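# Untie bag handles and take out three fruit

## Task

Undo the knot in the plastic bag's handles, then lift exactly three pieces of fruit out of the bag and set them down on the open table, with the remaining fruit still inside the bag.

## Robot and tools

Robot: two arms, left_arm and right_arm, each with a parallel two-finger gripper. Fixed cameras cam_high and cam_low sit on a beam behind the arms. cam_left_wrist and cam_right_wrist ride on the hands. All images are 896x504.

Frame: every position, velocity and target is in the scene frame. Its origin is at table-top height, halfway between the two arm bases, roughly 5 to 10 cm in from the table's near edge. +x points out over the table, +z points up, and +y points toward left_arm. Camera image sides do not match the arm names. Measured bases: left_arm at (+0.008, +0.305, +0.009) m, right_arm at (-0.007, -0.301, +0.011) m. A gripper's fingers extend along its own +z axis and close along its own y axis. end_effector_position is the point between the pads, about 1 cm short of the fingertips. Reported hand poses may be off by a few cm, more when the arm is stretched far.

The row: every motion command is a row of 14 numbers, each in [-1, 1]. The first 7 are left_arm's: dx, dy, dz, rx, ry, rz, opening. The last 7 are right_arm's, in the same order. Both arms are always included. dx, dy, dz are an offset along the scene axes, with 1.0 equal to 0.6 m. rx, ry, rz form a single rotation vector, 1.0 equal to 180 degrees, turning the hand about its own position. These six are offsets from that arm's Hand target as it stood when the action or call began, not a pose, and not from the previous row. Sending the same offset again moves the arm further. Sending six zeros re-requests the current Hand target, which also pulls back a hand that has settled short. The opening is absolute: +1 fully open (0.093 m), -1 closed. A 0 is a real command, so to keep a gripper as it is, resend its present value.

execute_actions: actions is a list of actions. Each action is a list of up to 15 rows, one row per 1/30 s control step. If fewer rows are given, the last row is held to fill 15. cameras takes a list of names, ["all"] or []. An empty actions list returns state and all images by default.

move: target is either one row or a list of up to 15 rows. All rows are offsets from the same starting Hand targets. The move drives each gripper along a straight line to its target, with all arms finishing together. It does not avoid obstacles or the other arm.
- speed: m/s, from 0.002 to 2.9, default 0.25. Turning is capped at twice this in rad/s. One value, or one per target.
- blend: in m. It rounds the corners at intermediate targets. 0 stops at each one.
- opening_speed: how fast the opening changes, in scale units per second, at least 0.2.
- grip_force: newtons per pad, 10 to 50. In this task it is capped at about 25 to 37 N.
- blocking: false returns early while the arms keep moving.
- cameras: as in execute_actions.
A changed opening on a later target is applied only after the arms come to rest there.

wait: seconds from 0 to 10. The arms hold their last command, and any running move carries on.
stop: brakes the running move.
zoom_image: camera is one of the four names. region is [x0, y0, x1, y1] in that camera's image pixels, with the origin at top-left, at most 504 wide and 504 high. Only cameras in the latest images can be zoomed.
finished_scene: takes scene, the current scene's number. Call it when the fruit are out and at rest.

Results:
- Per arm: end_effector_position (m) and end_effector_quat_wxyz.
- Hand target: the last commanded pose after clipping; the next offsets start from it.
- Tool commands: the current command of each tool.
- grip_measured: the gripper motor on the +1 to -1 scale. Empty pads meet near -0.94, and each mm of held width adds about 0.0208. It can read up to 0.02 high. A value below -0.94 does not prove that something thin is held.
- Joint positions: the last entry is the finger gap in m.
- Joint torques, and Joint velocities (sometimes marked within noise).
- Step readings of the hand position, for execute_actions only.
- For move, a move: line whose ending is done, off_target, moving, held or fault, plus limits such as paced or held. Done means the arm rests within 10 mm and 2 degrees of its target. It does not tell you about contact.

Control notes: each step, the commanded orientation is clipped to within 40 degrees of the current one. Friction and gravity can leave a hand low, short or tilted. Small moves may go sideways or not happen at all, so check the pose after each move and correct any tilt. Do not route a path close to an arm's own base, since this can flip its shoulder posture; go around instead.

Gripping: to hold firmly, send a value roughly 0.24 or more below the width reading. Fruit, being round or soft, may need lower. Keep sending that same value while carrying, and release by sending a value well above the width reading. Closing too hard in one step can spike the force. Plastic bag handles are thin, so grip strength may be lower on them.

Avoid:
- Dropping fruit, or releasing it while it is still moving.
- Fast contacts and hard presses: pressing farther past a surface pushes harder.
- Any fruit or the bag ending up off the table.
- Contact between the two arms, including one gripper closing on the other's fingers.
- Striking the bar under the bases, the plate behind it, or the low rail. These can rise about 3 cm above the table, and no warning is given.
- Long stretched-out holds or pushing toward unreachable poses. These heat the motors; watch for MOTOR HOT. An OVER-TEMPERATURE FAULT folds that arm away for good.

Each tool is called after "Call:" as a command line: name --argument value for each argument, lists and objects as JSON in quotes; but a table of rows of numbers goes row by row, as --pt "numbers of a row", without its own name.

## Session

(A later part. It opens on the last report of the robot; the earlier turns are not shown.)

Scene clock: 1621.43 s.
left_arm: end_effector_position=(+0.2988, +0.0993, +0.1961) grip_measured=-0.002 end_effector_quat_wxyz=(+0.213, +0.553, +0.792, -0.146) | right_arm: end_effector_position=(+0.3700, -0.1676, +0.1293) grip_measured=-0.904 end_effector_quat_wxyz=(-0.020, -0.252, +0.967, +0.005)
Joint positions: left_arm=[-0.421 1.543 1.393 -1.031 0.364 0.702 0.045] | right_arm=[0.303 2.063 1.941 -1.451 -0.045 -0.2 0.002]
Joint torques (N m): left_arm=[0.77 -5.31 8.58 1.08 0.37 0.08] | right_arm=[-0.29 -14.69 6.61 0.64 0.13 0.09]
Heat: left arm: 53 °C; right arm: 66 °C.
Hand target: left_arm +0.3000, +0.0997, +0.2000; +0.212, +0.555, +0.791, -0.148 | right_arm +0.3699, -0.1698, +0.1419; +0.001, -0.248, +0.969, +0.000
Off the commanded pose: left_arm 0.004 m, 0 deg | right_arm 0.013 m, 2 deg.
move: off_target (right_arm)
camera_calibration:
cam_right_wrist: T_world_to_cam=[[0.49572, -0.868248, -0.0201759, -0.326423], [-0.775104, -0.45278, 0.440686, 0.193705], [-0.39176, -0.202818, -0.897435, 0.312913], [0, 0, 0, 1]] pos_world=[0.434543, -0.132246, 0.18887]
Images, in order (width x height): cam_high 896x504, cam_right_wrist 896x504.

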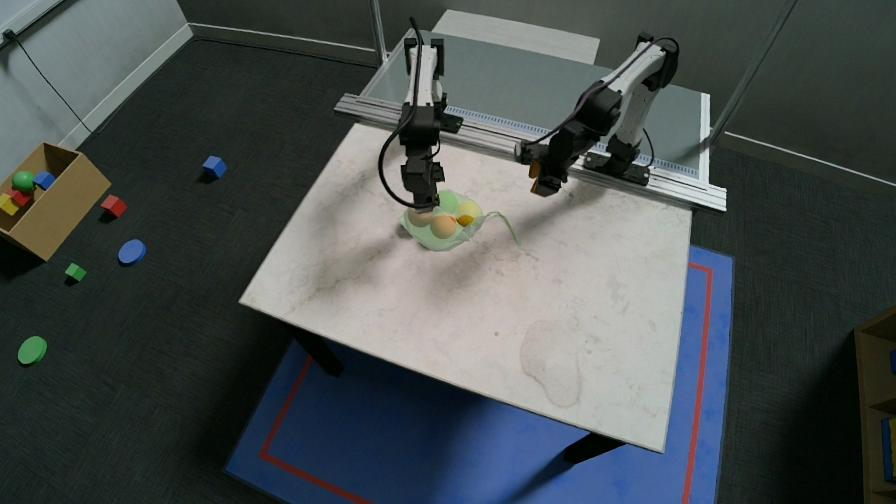

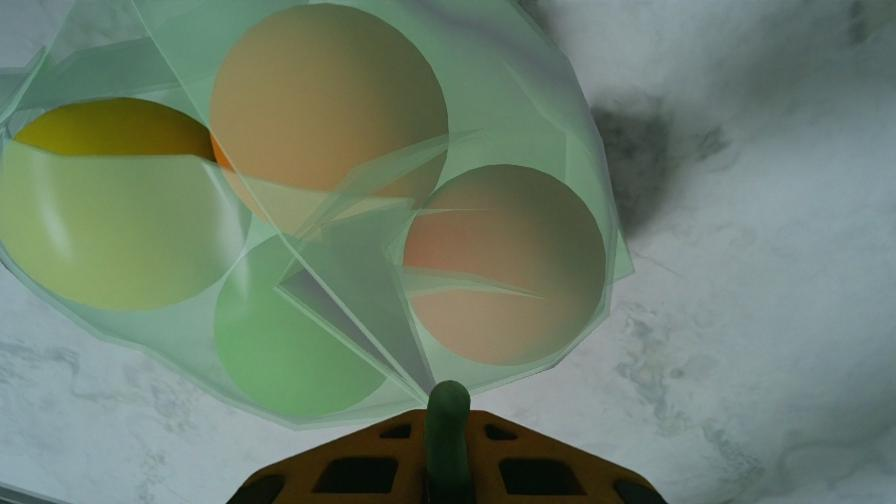

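Call:
move --pt "0 -0.09 0.03 0 0 0 0 0 0 0 0 0 0 -1" --cameras '["cam_left_wrist"]' --speed 0.15

Scene clock: 1637.73 s.
left_arm: end_effector_position=(+0.2978, +0.0448, +0.2189) grip_measured=-0.002 end_effector_quat_wxyz=(+0.220, +0.559, +0.784, -0.154) | right_arm: end_effector_position=(+0.3701, -0.1675, +0.1293) grip_measured=-0.904 end_effector_quat_wxyz=(-0.020, -0.252, +0.968, +0.005)
Joint positions: left_arm=[-0.567 1.631 1.561 -1.05 0.326 0.573 0.045] | right_arm=[0.303 2.063 1.941 -1.45 -0.045 -0.199 0.002]
Joint torques (N m): left_arm=[0.24 -5.34 8.59 1.22 0.1 -0.11] | right_arm=[-0.14 -14.68 6.65 0.64 0.1 0.1]
Heat: left arm: 52 °C; right arm: 62 °C.
Hand target: left_arm +0.3000, +0.0458, +0.2179; +0.212, +0.554, +0.791, -0.148 | right_arm +0.3698, -0.1698, +0.1419; +0.001, -0.248, +0.969, +0.000
Off the commanded pose: left_arm 0.003 m, 1 deg | right_arm 0.013 m, 2 deg.
move: off_target (right_arm)
camera_calibration:
cam_left_wrist: T_world_to_cam=[[-0.947358, -0.320168, -0.00234255, 0.296155], [-0.317792, 0.941169, -0.11493, 0.117395], [0.0390015, -0.108135, -0.993371, 0.299645], [0, 0, 0, 1]] pos_world=[0.306185, 0.0167323, 0.311845]
Images, in order (width x height): cam_left_wrist 896x504.

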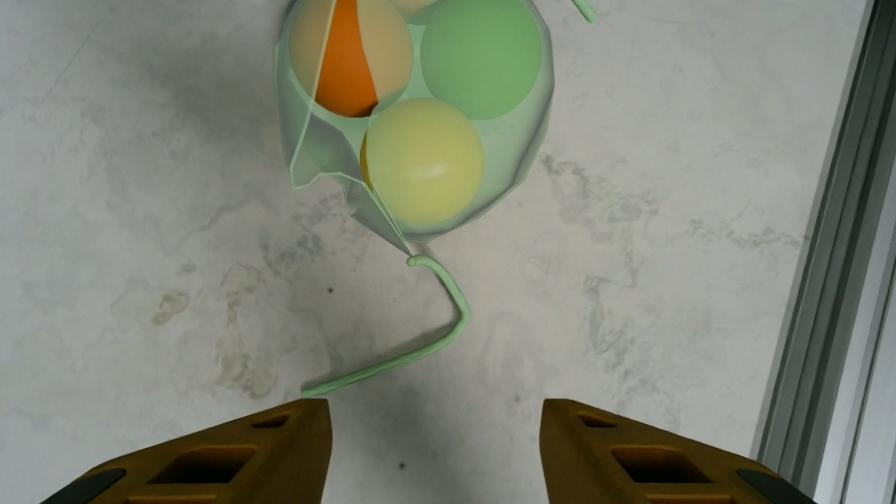

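Call:
move --pt "0 0 0 0 0 0 0 -0.15 0 -0.01 0 0 0 -1" --cameras '["cam_left_wrist","cam_right_wrist"]' --speed 0.1

Scene clock: 1651.87 s.
left_arm: end_effector_position=(+0.2978, +0.0449, +0.2188) grip_measured=-0.002 end_effector_quat_wxyz=(+0.220, +0.559, +0.785, -0.154) | right_arm: end_effector_position=(+0.2810, -0.1681, +0.1310) grip_measured=-0.904 end_effector_quat_wxyz=(-0.013, -0.250, +0.968, +0.005)
Joint positions: left_arm=[-0.567 1.631 1.561 -1.05 0.326 0.573 0.045] | right_arm=[0.39 1.707 1.467 -1.316 -0.043 -0.108 0.002]
Joint torques (N m): left_arm=[0.17 -5.29 8.69 1.2 0.12 -0.12] | right_arm=[0.18 -10.56 6.38 0.67 0.15 0.08]
Heat: left arm: 51 °C; right arm: 60 °C.
Hand target: left_arm +0.3000, +0.0458, +0.2179; +0.212, +0.554, +0.791, -0.148 | right_arm +0.2798, -0.1697, +0.1359; +0.001, -0.248, +0.969, +0.000
Off the commanded pose: left_arm 0.003 m, 1 deg | right_arm 0.005 m, 2 deg.
move: done
camera_calibration:
cam_left_wrist: T_world_to_cam=[[-0.947192, -0.320659, -0.00213235, 0.296079], [-0.318322, 0.941048, -0.114456, 0.117308], [0.038708, -0.107733, -0.993426, 0.299657], [0, 0, 0, 1]] pos_world=[0.306186, 0.0168312, 0.311745]
cam_right_wrist: T_world_to_cam=[[0.492443, -0.870186, -0.0166313, -0.282623], [-0.782552, -0.451053, 0.429143, 0.127635], [-0.380936, -0.198314, -0.903083, 0.277966], [0, 0, 0, 1]] pos_world=[0.344944, -0.13324, 0.191552]
Images, in order (width x height): cam_left_wrist 896x504, cam_right_wrist 896x504.

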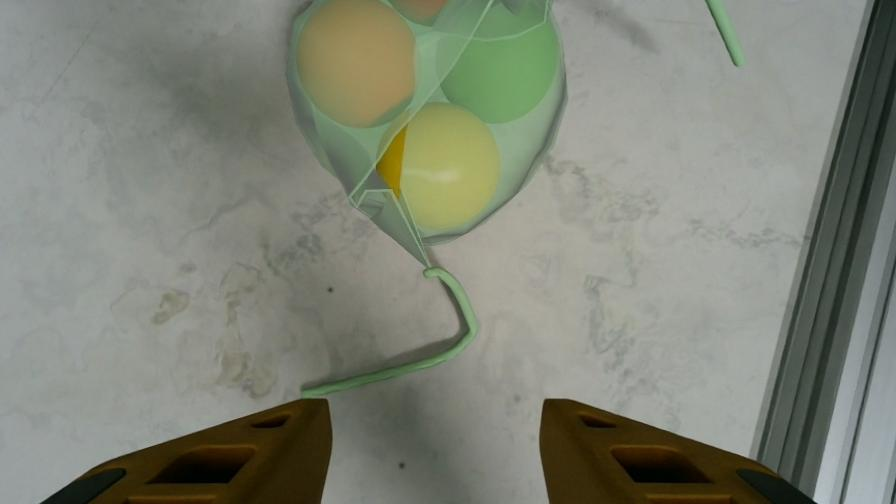

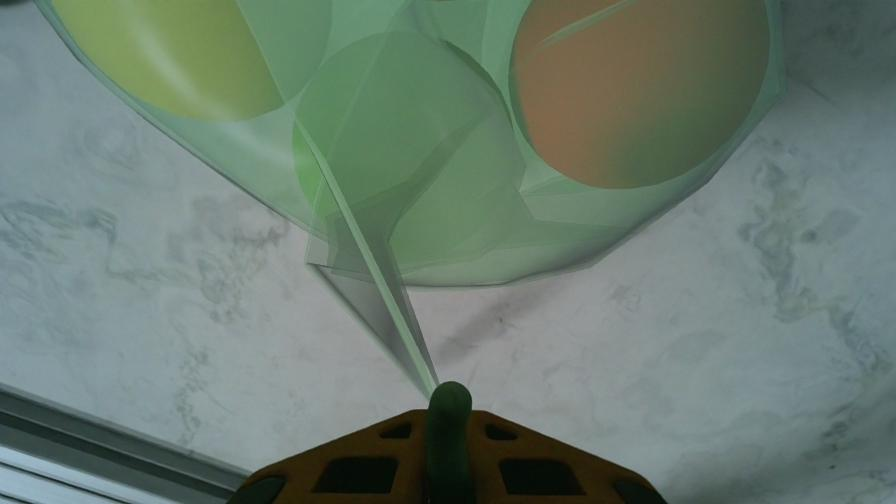

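Call:
move --pt "0.013 -0.071 -0.213 0.13 0.1093 0.217 -0.3 0.1 -0.033 -0.027 0 0 0 -1" --cameras '["cam_left_wrist","cam_right_wrist"]' --speed 0.15

Scene clock: 1699.43 s.
left_arm: end_effector_position=(+0.3071, +0.0028, +0.0933) grip_measured=-0.298 end_effector_quat_wxyz=(+0.005, +0.263, +0.965, -0.010) | right_arm: end_effector_position=(+0.3284, -0.1876, +0.1170) grip_measured=-0.904 end_effector_quat_wxyz=(-0.012, -0.249, +0.968, +0.004)
Joint positions: left_arm=[-0.759 2.17 1.91 -1.292 0.024 -0.246 0.031] | right_arm=[0.287 1.855 1.595 -1.297 -0.043 -0.208 0.002]
Joint torques (N m): left_arm=[-0.01 -8.24 7.9 0.32 -0.1 -0.08] | right_arm=[-1.03 -7.56 11.38 0.65 0.07 -0.08]
Heat: left arm: 49 °C; right arm: 59 °C.
Hand target: left_arm +0.3079, +0.0032, +0.0902; +0.000, +0.259, +0.966, +0.000 | right_arm +0.3399, -0.1896, +0.1196; +0.000, -0.248, +0.969, +0.000
Off the commanded pose: left_arm 0.003 m, 1 deg | right_arm 0.012 m, 2 deg.
move: off_target (right_arm)
camera_calibration:
cam_left_wrist: T_world_to_cam=[[-0.513077, -0.858066, 0.0217993, 0.157078], [-0.781334, 0.477408, 0.401994, 0.240828], [-0.355345, 0.189221, -0.915383, 0.282919], [0, 0, 0, 1]] pos_world=[0.369294, -0.033724, 0.158743]
cam_right_wrist: T_world_to_cam=[[0.490133, -0.871522, -0.0148087, -0.322957], [-0.784825, -0.44864, 0.427519, 0.163358], [-0.379236, -0.197918, -0.903885, 0.279096], [0, 0, 0, 1]] pos_world=[0.392343, -0.152937, 0.17765]
Images, in order (width x height): cam_left_wrist 896x504, cam_right_wrist 896x504.

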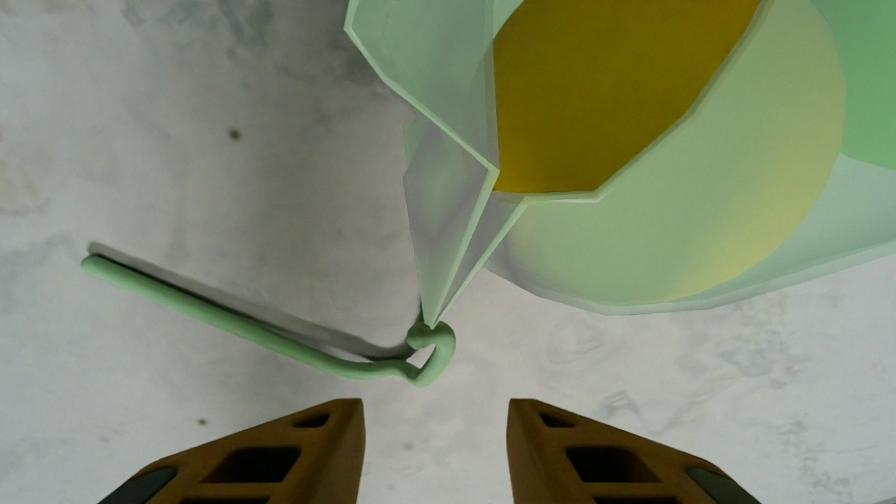

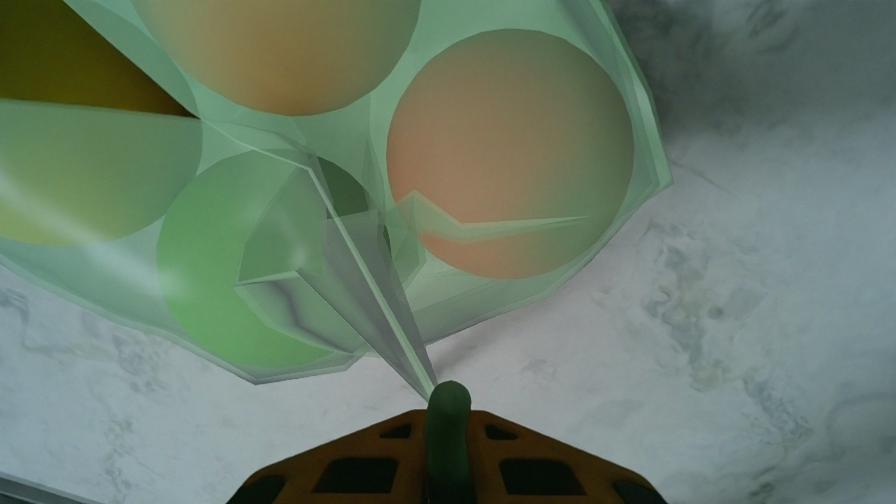

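Call:
move --pt "-0.0367 0.027 -0.06 0 0 0 -0.3 0 0 0 0 0 0 -1" --pt "-0.0367 0.027 -0.108 0 0 0 -0.3 0 0 0 0 0 0 -1" --cameras '["cam_left_wrist"]' --speed 0.1

Scene clock: 1721.80 s.
left_arm: end_effector_position=(+0.2912, +0.0153, +0.0307) grip_measured=-0.298 end_effector_quat_wxyz=(+0.008, +0.260, +0.966, -0.008) | right_arm: end_effector_position=(+0.3284, -0.1876, +0.1170) grip_measured=-0.904 end_effector_quat_wxyz=(-0.012, -0.249, +0.968, +0.004)
Joint positions: left_arm=[-0.769 2.125 1.586 -1.009 0.018 -0.264 0.031] | right_arm=[0.287 1.855 1.595 -1.297 -0.043 -0.209 0.002]
Joint torques (N m): left_arm=[-0.12 -9.2 4.66 0.49 -0.05 -0.07] | right_arm=[-0.96 -7.49 11.33 0.65 0.1 -0.08]
Heat: left arm: 52 °C; right arm: 63 °C.
Hand target: left_arm +0.2859, +0.0193, +0.0255; +0.000, +0.259, +0.966, +0.000 | right_arm +0.3399, -0.1896, +0.1196; +0.000, -0.248, +0.969, +0.000
Off the commanded pose: left_arm 0.009 m, 1 deg | right_arm 0.012 m, 2 deg.
move: off_target (right_arm)
camera_calibration:
cam_left_wrist: T_world_to_cam=[[-0.506561, -0.86203, 0.017295, 0.159339], [-0.787838, 0.470927, 0.396911, 0.249768], [-0.350294, 0.187434, -0.917694, 0.216349], [0, 0, 0, 1]] pos_world=[0.353278, -0.0208184, 0.0966504]
Images, in order (width x height): cam_left_wrist 896x504.

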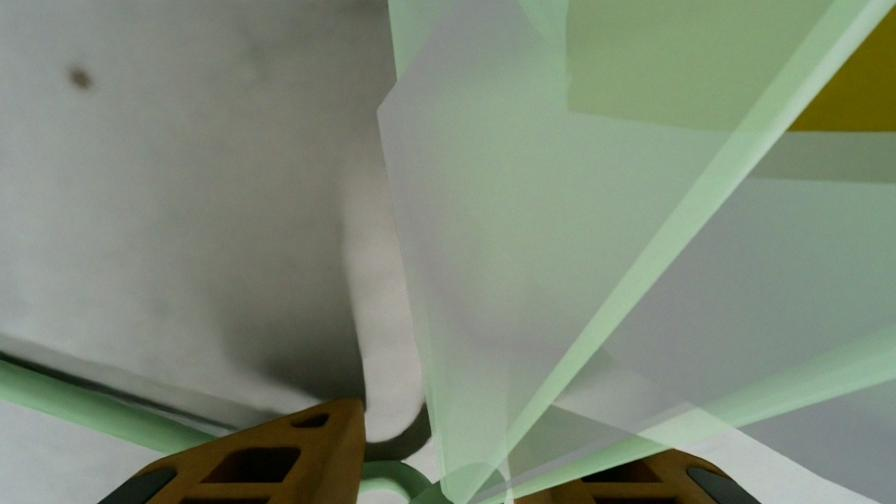

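Call:
move --pt "-0.005 0.004 -0.004 0 0 0 -1 0 0 0 0 0 0 -1" --cameras '["cam_left_wrist"]' --speed 0.1 --opening_speed 0.6

Scene clock: 1732.93 s.
left_arm: end_effector_position=(+0.2934, +0.0173, +0.0266) grip_measured=-0.899 end_effector_quat_wxyz=(+0.016, +0.258, +0.966, -0.003) | right_arm: end_effector_position=(+0.3284, -0.1876, +0.1170) grip_measured=-0.904 end_effector_quat_wxyz=(-0.012, -0.249, +0.968, +0.004)
Joint positions: left_arm=[-0.769 2.122 1.565 -0.982 0.001 -0.268 0.002] | right_arm=[0.287 1.855 1.595 -1.297 -0.043 -0.209 0.002]
Joint torques (N m): left_arm=[-0.13 -9.83 4.15 0.4 0.11 -0.07] | right_arm=[-1.03 -7.58 11.33 0.64 0.1 -0.09]
Heat: left arm: 54 °C; right arm: 64 °C.
Hand target: left_arm +0.2828, +0.0218, +0.0231; +0.000, +0.259, +0.966, +0.000 | right_arm +0.3399, -0.1896, +0.1196; +0.000, -0.248, +0.969, +0.000
Off the commanded pose: left_arm 0.012 m, 2 deg | right_arm 0.012 m, 2 deg.
move: off_target (left_arm, right_arm)
camera_calibration:
cam_left_wrist: T_world_to_cam=[[-0.50316, -0.864189, 0.00267226, 0.161726], [-0.79694, 0.465197, 0.385328, 0.255251], [-0.33424, 0.191752, -0.922776, 0.208344], [0, 0, 0, 1]] pos_world=[0.354431, -0.0189306, 0.0934677]
Images, in order (width x height): cam_left_wrist 896x504.

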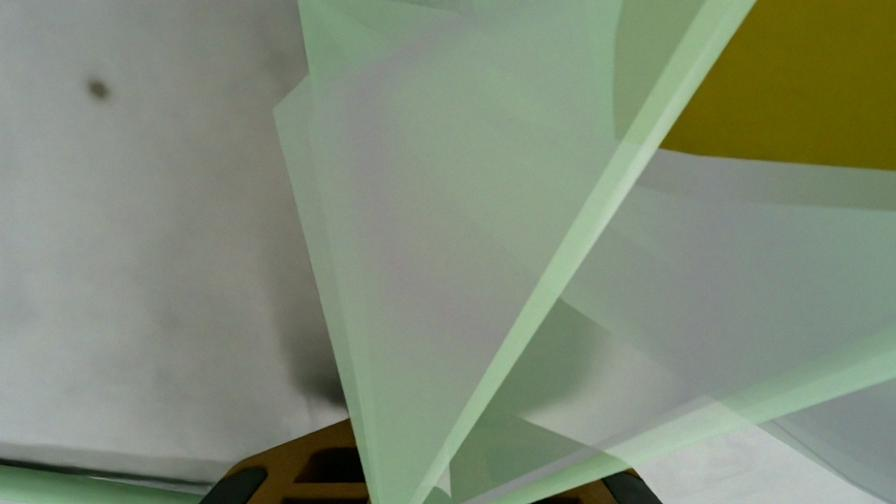

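Call:
move --pt "0.095 0.188 0.025 0 0 0 -1 0.0167 0.117 0.01 0 0 0 -1" --cameras '["cam_left_wrist","cam_right_wrist","cam_high"]' --speed 0.07

Call:
zoom_image --camera "cam_high" --region '[320, 140, 540, 270]'

Scene clock: 1747.13 s.
left_arm: end_effector_position=(+0.3433, +0.1285, +0.0304) grip_measured=-0.899 end_effector_quat_wxyz=(-0.001, +0.257, +0.966, -0.007) | right_arm: end_effector_position=(+0.3480, -0.1188, +0.1242) grip_measured=-0.904 end_effector_quat_wxyz=(+0.005, -0.252, +0.968, +0.008)
Joint positions: left_arm=[-0.454 2.053 1.468 -0.988 0.025 0.045 0.002] | right_arm=[0.441 1.996 1.827 -1.348 -0.041 -0.058 0.002]
Joint torques (N m): left_arm=[0.68 -10.99 5.05 0.28 -0.1 0.06] | right_arm=[0.01 -8.58 11.36 0.35 0.14 0.08]
Heat: left arm: 59 °C; right arm: 65 °C.
Hand target: left_arm +0.3399, +0.1345, +0.0380; +0.000, +0.259, +0.966, +0.000 | right_arm +0.3498, -0.1193, +0.1257; +0.001, -0.248, +0.969, +0.000
Off the commanded pose: left_arm 0.010 m, 1 deg | right_arm 0.002 m, 1 deg.
move: done
camera_calibration:
cam_left_wrist: T_world_to_cam=[[-0.500771, -0.865362, 0.0194017, 0.28163], [-0.783913, 0.462915, 0.413752, 0.236769], [-0.367026, 0.191986, -0.910183, 0.217931], [0, 0, 0, 1]] pos_world=[0.406625, 0.0922689, 0.0949293]
cam_right_wrist: T_world_to_cam=[[0.495215, -0.868682, -0.012399, -0.274119], [-0.795322, -0.459045, 0.395904, 0.212884], [-0.349607, -0.186196, -0.918208, 0.299477], [0, 0, 0, 1]] pos_world=[0.409759, -0.0846377, 0.187301]
Images, in order (width x height): cam_high 896x504, cam_left_wrist 896x504, cam_right_wrist 896x504.

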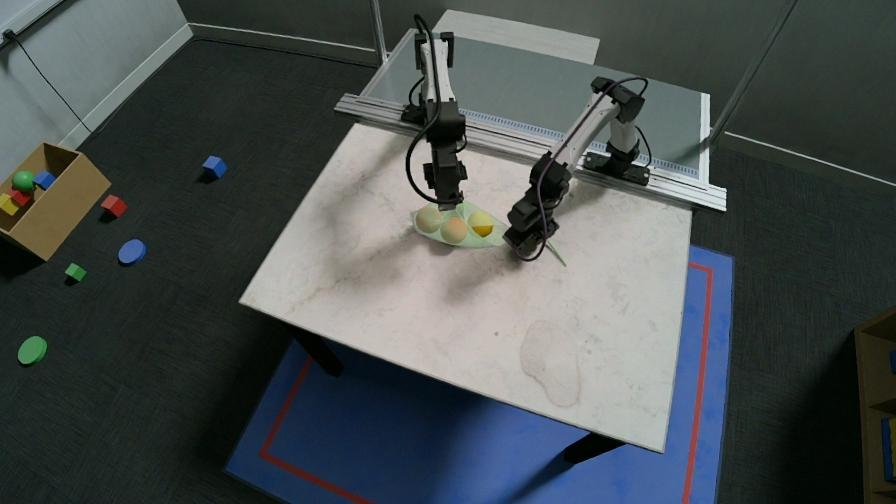

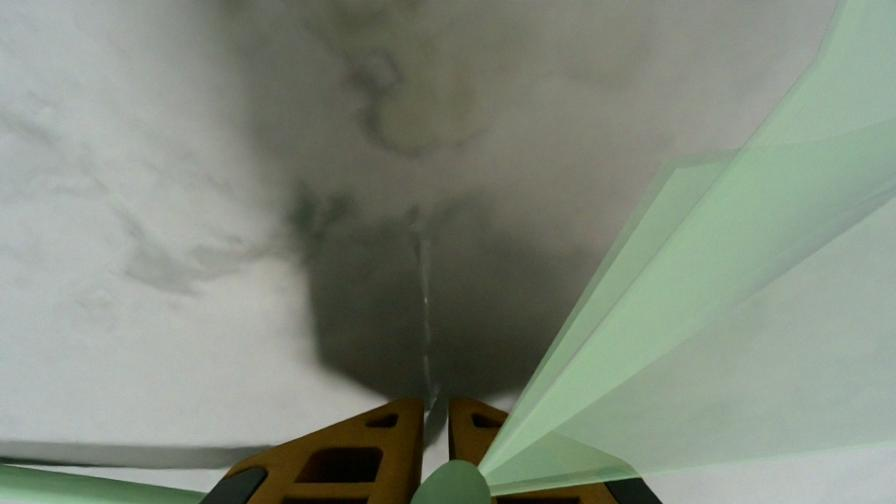

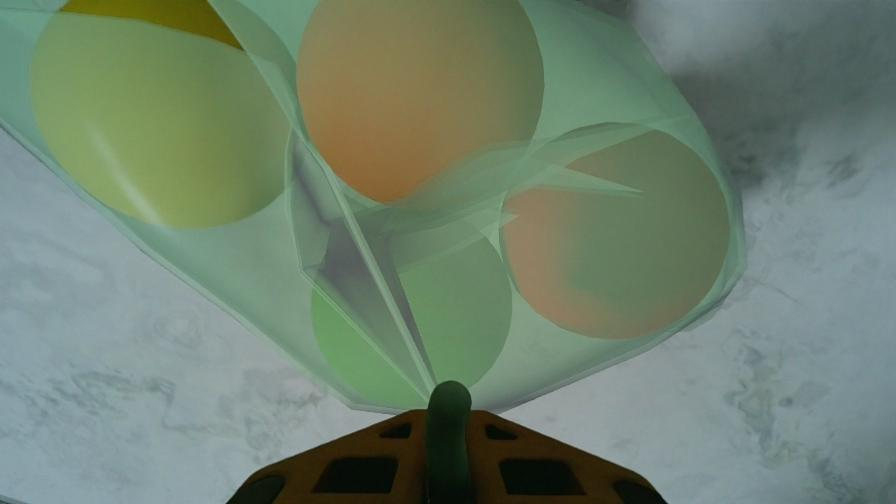

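Scaled by 2.291 from the camera's 896x504 image, which has a finer 1280x720 frame.

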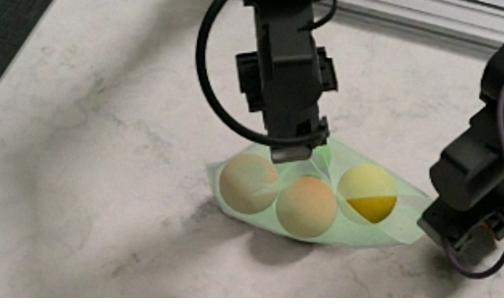

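Call:
move --pt "0.0 0.02 -0.02 0 0 0 -1 0.02 -0.06 0.1 0 0 0 -1" --cameras '["cam_right_wrist","cam_high"]' --speed 0.07

Call:
zoom_image --camera "cam_high" --region '[320, 140, 540, 270]'

Scene clock: 1757.17 s.
left_arm: end_effector_position=(+0.3386, +0.1363, +0.0261) grip_measured=-0.899 end_effector_quat_wxyz=(-0.004, +0.263, +0.965, -0.012) | right_arm: end_effector_position=(+0.3606, -0.1489, +0.1771) grip_measured=-0.904 end_effector_quat_wxyz=(+0.012, -0.251, +0.968, +0.006)
Joint positions: left_arm=[-0.436 2.035 1.422 -0.964 0.036 0.076 0.002] | right_arm=[0.354 2.013 2.061 -1.554 -0.041 -0.145 0.002]
Joint torques (N m): left_arm=[1.61 -9.61 4.31 0.54 -0.17 0.08] | right_arm=[-1.2 -10.37 11.25 0.35 0.07 -0.06]
Heat: left arm: 59 °C; right arm: 65 °C.
Hand target: left_arm +0.3398, +0.1466, +0.0260; +0.000, +0.259, +0.966, +0.000 | right_arm +0.3618, -0.1552, +0.1856; +0.001, -0.249, +0.969, +0.000
Off the commanded pose: left_arm 0.010 m, 1 deg | right_arm 0.011 m, 2 deg.
joint sent to its limit (right arm) — joint 4 (wrist pitch), lower limit. The joint targets still meet the commanded pose.
move: off_target (right_arm)
camera_calibration:
cam_right_wrist: T_world_to_cam=[[0.494627, -0.869086, -0.00571687, -0.306892], [-0.801565, -0.458721, 0.383495, 0.192661], [-0.335913, -0.185105, -0.923525, 0.343057], [0, 0, 0, 1]] pos_world=[0.421464, -0.114836, 0.241183]
Images, in order (width x height): cam_high 896x504, cam_right_wrist 896x504.

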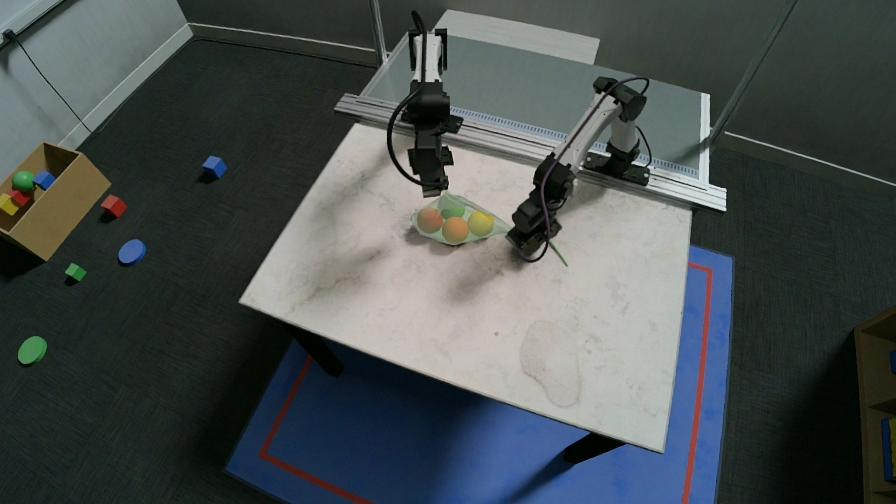

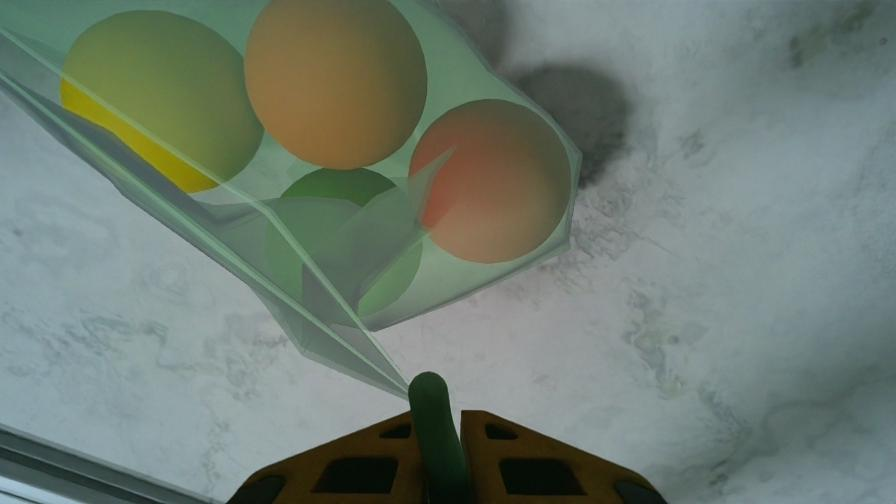

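Scaled by 2.291 from the camera's 896x504 image, which has a finer 1280x720 frame.

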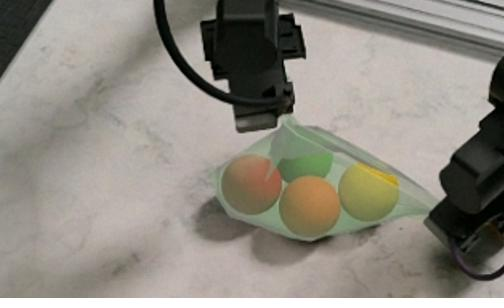

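Call:
move --pt "0.0 -0.04 -0.005 0 0 0 -1 0.0 0.02 -0.05 0 0 0 -1" --pt "0.0 -0.04 -0.005 0 0 0 -0.3 0.0 0.02 -0.05 0 0 0 -1" --pt "0.0 -0.04 0.25 0 0 0 -0.3 0.0 0.02 -0.05 0 0 0 -1" --cameras '["cam_left_wrist","cam_right_wrist"]' --speed 0.1 --opening_speed 0.8

Scene clock: 1771.07 s.
left_arm: end_effector_position=(+0.3388, +0.1188, +0.1724) grip_measured=-0.302 end_effector_quat_wxyz=(+0.001, +0.265, +0.964, -0.005) | right_arm: end_effector_position=(+0.3606, -0.1428, +0.1643) grip_measured=-0.904 end_effector_quat_wxyz=(+0.007, -0.251, +0.968, +0.006)
Joint positions: left_arm=[-0.479 2.016 1.985 -1.54 0.022 0.037 0.031] | right_arm=[0.369 2.021 2.021 -1.515 -0.041 -0.129 0.002]
Joint torques (N m): left_arm=[0.79 -8.54 7.35 0.31 -0.07 -0.07] | right_arm=[0.01 -8.88 6.72 0.77 0.11 0.09]
Heat: left arm: 60 °C; right arm: 65 °C.
Hand target: left_arm +0.3398, +0.1226, +0.1760; +0.000, +0.259, +0.966, +0.000 | right_arm +0.3618, -0.1434, +0.1557; +0.000, -0.248, +0.969, +0.000
Off the commanded pose: left_arm 0.005 m, 1 deg | right_arm 0.009 m, 1 deg.
joint sent to its limit (left arm) — joint 4 (wrist pitch), lower limit. The joint targets still meet the commanded pose.
move: done
camera_calibration:
cam_left_wrist: T_world_to_cam=[[-0.515338, -0.856842, 0.0157862, 0.272852], [-0.777392, 0.475148, 0.412185, 0.175535], [-0.360678, 0.200143, -0.910963, 0.344462], [0, 0, 0, 1]] pos_world=[0.40131, 0.0814442, 0.237132]
cam_right_wrist: T_world_to_cam=[[0.494681, -0.869038, -0.00796616, -0.301332], [-0.797995, -0.457834, 0.391908, 0.197749], [-0.34423, -0.187512, -0.91997, 0.334354], [0, 0, 0, 1]] pos_world=[0.421961, -0.108638, 0.227696]
Images, in order (width x height): cam_left_wrist 896x504, cam_right_wrist 896x504.

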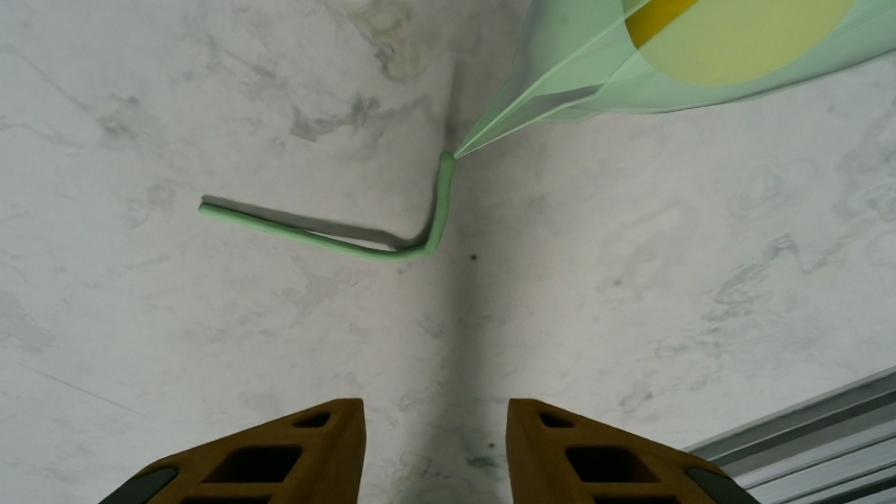

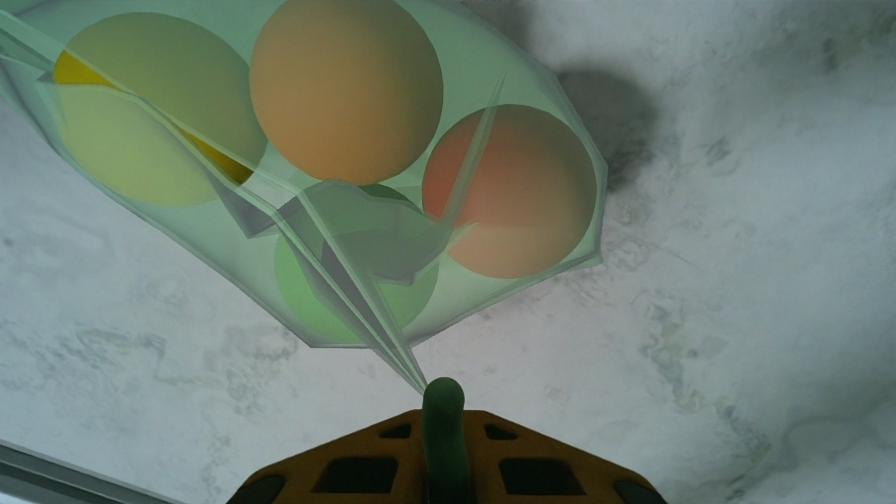

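Call:
move --pt "-0.016 -0.138 0.107 -0.13 -0.1093 -0.217 -0.3 0.0 0.039 -0.06 0 0 0 -1" --cameras '["cam_left_wrist","cam_right_wrist"]' --speed 0.15

Scene clock: 1782.93 s.
left_arm: end_effector_position=(+0.3346, +0.0402, +0.2344) grip_measured=-0.302 end_effector_quat_wxyz=(+0.203, +0.548, +0.798, -0.145) | right_arm: end_effector_position=(+0.3618, -0.1189, +0.1300) grip_measured=-0.904 end_effector_quat_wxyz=(+0.009, -0.251, +0.968, +0.008)
Joint positions: left_arm=[-0.53 1.811 1.851 -1.204 0.317 0.585 0.031] | right_arm=[0.426 2.043 1.92 -1.385 -0.04 -0.072 0.002]
Joint torques (N m): left_arm=[-0.02 -9.51 5.53 1.39 0.32 0.07] | right_arm=[0.02 -8.95 6.78 0.8 0.13 0.08]
Heat: left arm: 61 °C; right arm: 62 °C.
Hand target: left_arm +0.3302, +0.0398, +0.2401; +0.212, +0.554, +0.791, -0.148 | right_arm +0.3619, -0.1200, +0.1196; +0.001, -0.248, +0.969, +0.000
Off the commanded pose: left_arm 0.007 m, 2 deg | right_arm 0.010 m, 1 deg.
move: done
camera_calibration:
cam_left_wrist: T_world_to_cam=[[-0.937048, -0.349003, 0.0117254, 0.324052], [-0.348855, 0.934105, -0.0758196, 0.13664], [0.0155085, -0.0751371, -0.997053, 0.320539], [0, 0, 0, 1]] pos_world=[0.346349, 0.00954371, 0.326154]
cam_right_wrist: T_world_to_cam=[[0.494143, -0.869317, -0.0105157, -0.280938], [-0.799327, -0.459049, 0.38775, 0.224026], [-0.341905, -0.183199, -0.921704, 0.307593], [0, 0, 0, 1]] pos_world=[0.423061, -0.085035, 0.193689]
Images, in order (width x height): cam_left_wrist 896x504, cam_right_wrist 896x504.

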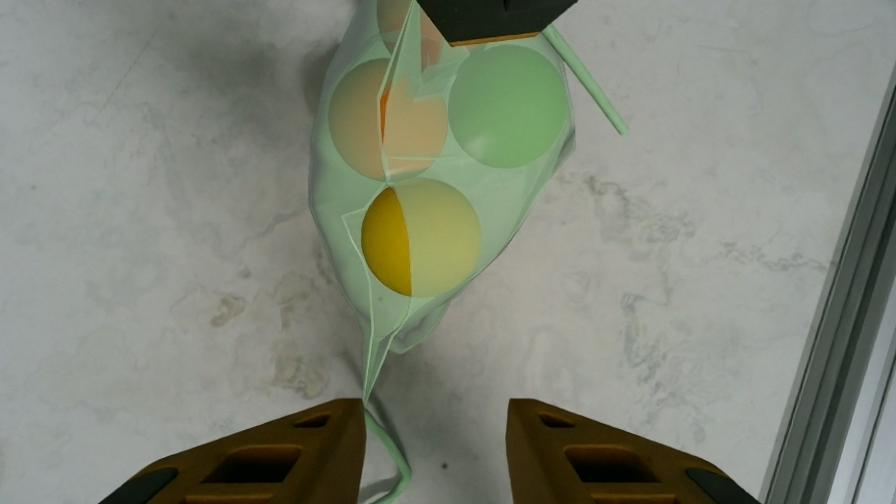

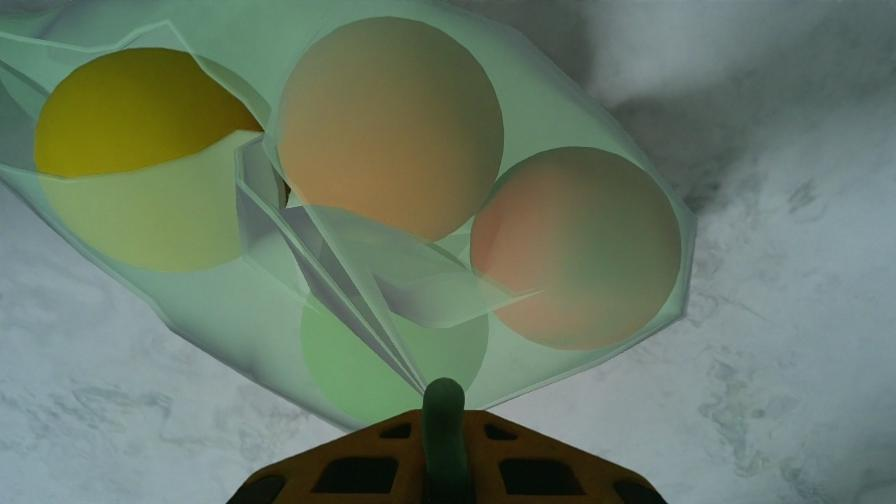

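Call:
move --pt "0 0 0 0 0 0 -0.3 0.0 -0.1 -0.03 0 0 0 -1" --pt "0 0 0 0 0 0 -0.3 0.0 -0.108 -0.055 0 0 0 -1" --pt "0 0 0 0 0 0 -0.3 0.0 -0.108 -0.055 0 0 0 -0.4" --pt "0 0 0 0 0 0 -0.3 0.0 -0.14 0.2 0 0 0 -0.4" --cameras '["cam_left_wrist","cam_right_wrist"]' --speed 0.1 --opening_speed 0.8

Scene clock: 1824.20 s.
left_arm: end_effector_position=(+0.3347, +0.0401, +0.2345) grip_measured=-0.302 end_effector_quat_wxyz=(+0.203, +0.549, +0.798, -0.145) | right_arm: end_effector_position=(+0.3653, -0.1993, +0.2230) grip_measured=-0.401 end_effector_quat_wxyz=(+0.072, -0.248, +0.966, +0.001)
Joint positions: left_arm=[-0.53 1.811 1.851 -1.204 0.318 0.586 0.031] | right_arm=[0.221 1.891 2.059 -1.559 -0.04 -0.267 0.026]
Joint torques (N m): left_arm=[-0.01 -9.5 5.48 1.39 0.33 0.09] | right_arm=[-1.02 -11.63 10.29 0.68 0 -0.11]
Heat: left arm: 58 °C; right arm: 58 °C.
Hand target: left_arm +0.3302, +0.0398, +0.2401; +0.212, +0.555, +0.791, -0.148 | right_arm +0.3618, -0.2039, +0.2396; +0.001, -0.249, +0.969, +0.000
Off the commanded pose: left_arm 0.007 m, 1 deg | right_arm 0.018 m, 8 deg.
joint sent to its limit (right arm) — joint 4 (wrist pitch), lower limit. The joint targets are off in orientation, not in position.
move: off_target (right_arm); target 3's new opening was sent with right_arm's hand 0.011 m and 2 deg from that target
camera_calibration:
cam_left_wrist: T_world_to_cam=[[-0.937345, -0.348215, 0.0114015, 0.324217], [-0.348038, 0.934374, -0.0762573, 0.136589], [0.0159006, -0.0754476, -0.997023, 0.320389], [0, 0, 0, 1]] pos_world=[0.346348, 0.00944444, 0.326154]
cam_right_wrist: T_world_to_cam=[[0.487557, -0.872373, 0.0353998, -0.359944], [-0.843558, -0.460221, 0.276778, 0.194477], [-0.225162, -0.164807, -0.960282, 0.349398], [0, 0, 0, 1]] pos_world=[0.418217, -0.16692, 0.294435]
Images, in order (width x height): cam_left_wrist 896x504, cam_right_wrist 896x504.

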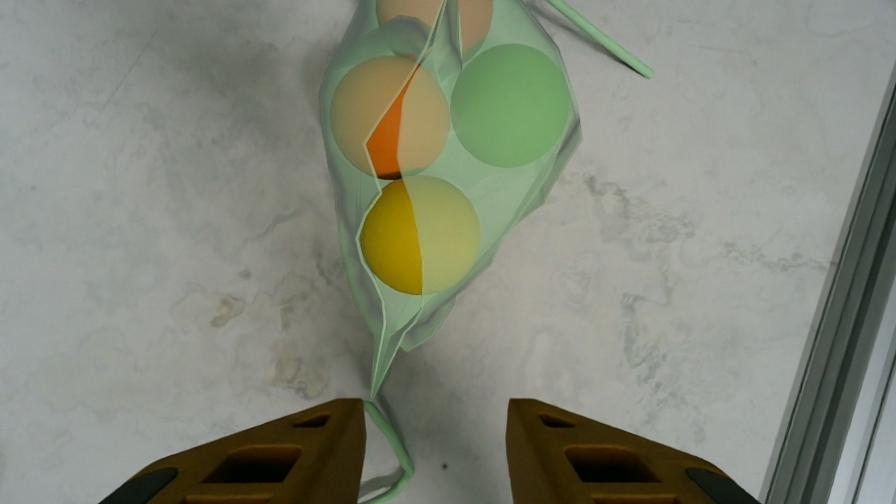

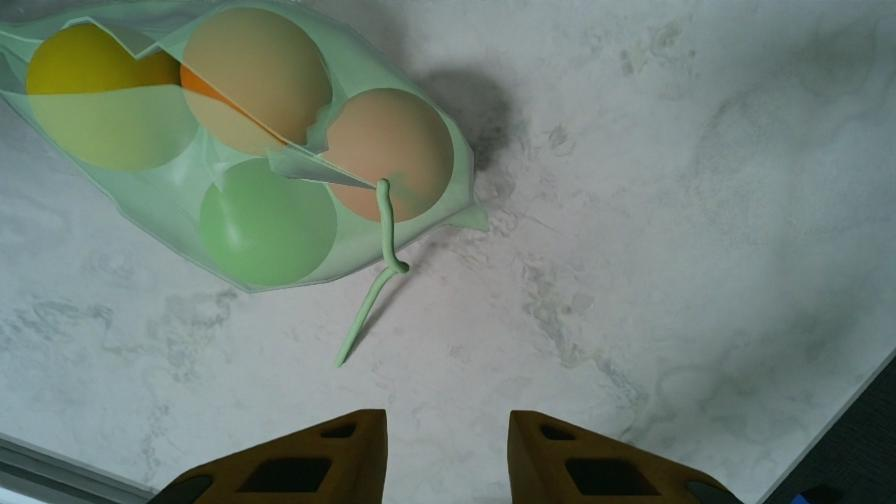

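Call:
move --pt "0.0485 -0.0023 -0.1675 0 0 0 -1 0.0 0 0 0 0 0 -0.4" --cameras '["cam_left_wrist"]' --speed 0.15

Scene clock: 1866.80 s.
left_arm: end_effector_position=(+0.3589, +0.0372, +0.1475) grip_measured=-0.979 end_effector_quat_wxyz=(+0.218, +0.553, +0.791, -0.145) | right_arm: end_effector_position=(+0.3652, -0.1993, +0.2230) grip_measured=-0.401 end_effector_quat_wxyz=(+0.072, -0.248, +0.966, +0.001)
Joint positions: left_arm=[-0.504 1.84 1.527 -0.83 0.332 0.619 0] | right_arm=[0.221 1.891 2.059 -1.56 -0.04 -0.268 0.026]
Joint torques (N m): left_arm=[0.8 -7.25 6.09 1.46 0.33 0.09] | right_arm=[-0.98 -11.64 10.55 0.66 -0.03 -0.07]
Heat: left arm: 58 °C; right arm: 59 °C.
Hand target: left_arm +0.3593, +0.0385, +0.1397; +0.212, +0.555, +0.791, -0.148 | right_arm +0.3618, -0.2039, +0.2396; +0.000, -0.248, +0.969, +0.000
Off the commanded pose: left_arm 0.008 m, 1 deg | right_arm 0.018 m, 8 deg.
joint sent to its limit (right arm) — joint 4 (wrist pitch), lower limit. The joint targets are off in orientation, not in position.
move: off_target (right_arm)
camera_calibration:
cam_left_wrist: T_world_to_cam=[[-0.94045, -0.339817, -0.00884387, 0.350676], [-0.337241, 0.935955, -0.101275, 0.140953], [0.0426925, -0.0922616, -0.994819, 0.223835], [0, 0, 0, 1]] pos_world=[0.367772, 0.00789088, 0.240051]
Images, in order (width x height): cam_left_wrist 896x504.

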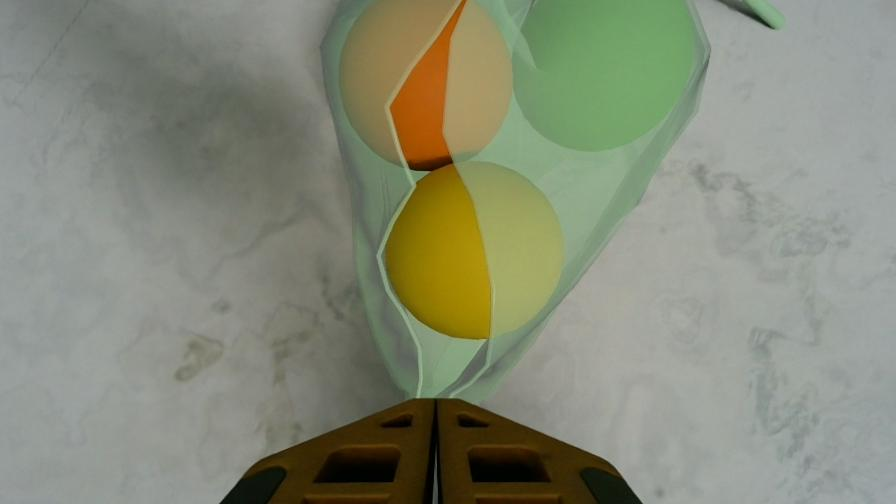

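Call:
move --pt "-0.004 0.019 0 0 0 0 -1 0.0 0 0 0 0 0 -0.4" --pt "-0.004 0.019 -0.15 0 0 0 -1 0.0 0 0 0 0 0 -0.4" --cameras '["cam_left_wrist"]' --speed 0.08

Scene clock: 1878.70 s.
left_arm: end_effector_position=(+0.3594, +0.0481, +0.0592) grip_measured=-0.979 end_effector_quat_wxyz=(+0.221, +0.553, +0.790, -0.145) | right_arm: end_effector_position=(+0.3652, -0.1993, +0.2230) grip_measured=-0.401 end_effector_quat_wxyz=(+0.072, -0.248, +0.966, +0.001)
Joint positions: left_arm=[-0.481 1.9 1.242 -0.487 0.342 0.642 0] | right_arm=[0.221 1.891 2.059 -1.56 -0.04 -0.268 0.026]
Joint velocities: left_arm=[within noise] | right_arm=[-0.007 -0.007 -0.046 0.066 0.037 0.051 0]
Joint torques (N m): left_arm=[0.53 -6.98 5.55 1.41 0.34 0.06] | right_arm=[-1.05 -11.58 10.44 0.68 0.02 -0.07]
Heat: left arm: 57 °C; right arm: 59 °C.
Hand target: left_arm +0.3569, +0.0498, +0.0497; +0.212, +0.555, +0.791, -0.148 | right_arm +0.3618, -0.2039, +0.2396; +0.000, -0.248, +0.969, +0.000
Off the commanded pose: left_arm 0.010 m, 1 deg | right_arm 0.018 m, 8 deg.
joint sent to its limit (right arm) — joint 4 (wrist pitch), lower limit. The joint targets are off in orientation, not in position.
move: off_target (right_arm)
camera_calibration:
cam_left_wrist: T_world_to_cam=[[-0.940468, -0.339663, -0.0122236, 0.354302], [-0.336592, 0.935752, -0.105235, 0.121917], [0.0471828, -0.0948559, -0.994372, 0.135352], [0, 0, 0, 1]] pos_world=[0.367859, 0.0190983, 0.151751]
Images, in order (width x height): cam_left_wrist 896x504.

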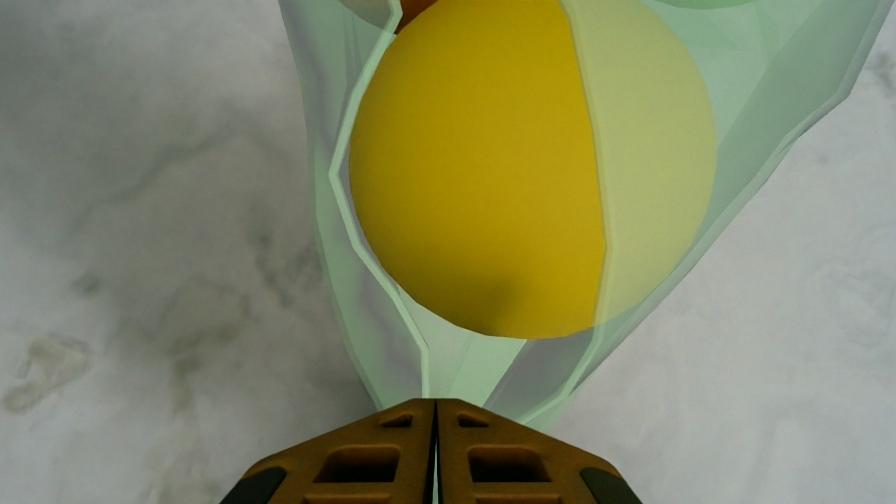

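Call:
move --pt "-0.019 -0.0055 -0.016 0 0 0 -1 0.0 0 0 0 0 0 -0.4" --pt "-0.019 -0.0055 -0.016 0 0 0 1 0.0 0 0 0 0 0 -0.4" --cameras '["cam_left_wrist"]' --speed 0.06 --opening_speed 0.5

Scene clock: 1899.60 s.
left_arm: end_effector_position=(+0.3483, +0.0451, +0.0451) grip_measured=+1.000 end_effector_quat_wxyz=(+0.217, +0.558, +0.787, -0.148) | right_arm: end_effector_position=(+0.3652, -0.1993, +0.2230) grip_measured=-0.401 end_effector_quat_wxyz=(+0.072, -0.248, +0.966, +0.001)
Joint positions: left_arm=[-0.5 1.9 1.182 -0.43 0.342 0.636 0.093] | right_arm=[0.221 1.891 2.059 -1.56 -0.04 -0.268 0.026]
Joint torques (N m): left_arm=[0.14 -7.9 5.31 1.41 0.24 -0.11] | right_arm=[-0.94 -11.75 10.47 0.67 -0.01 -0.09]
Heat: left arm: 57 °C; right arm: 60 °C.
Hand target: left_arm +0.3455, +0.0464, +0.0401; +0.212, +0.555, +0.791, -0.148 | right_arm +0.3618, -0.2039, +0.2396; +0.000, -0.248, +0.969, +0.000
Off the commanded pose: left_arm 0.006 m, 1 deg | right_arm 0.018 m, 8 deg.
joint sent to its limit (right arm) — joint 4 (wrist pitch), lower limit. The joint targets are off in orientation, not in position.
move: off_target (right_arm)
camera_calibration:
cam_left_wrist: T_world_to_cam=[[-0.945224, -0.326343, -0.0072, 0.343544], [-0.323917, 0.94047, -0.102928, 0.114735], [0.0403613, -0.0949581, -0.994663, 0.12413], [0, 0, 0, 1]] pos_world=[0.35688, 0.0159958, 0.13775]
Images, in order (width x height): cam_left_wrist 896x504.

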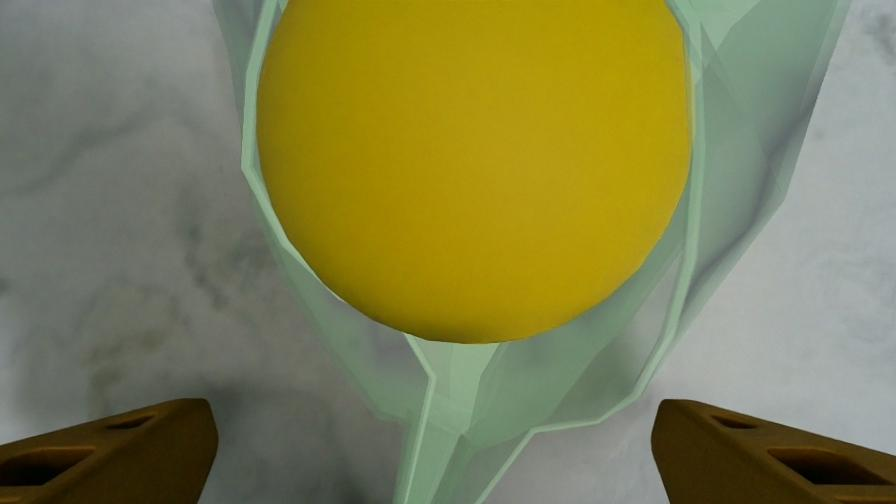

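Call:
zoom_image --camera "cam_left_wrist" --region '[360, 200, 780, 504]'

Scaled by 1.200 from the camera's 896x504 image, which has a finer 1280x720 frame.

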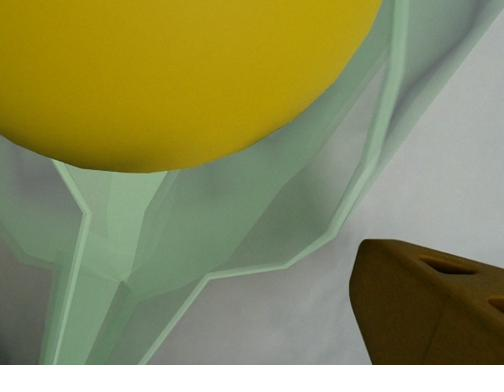

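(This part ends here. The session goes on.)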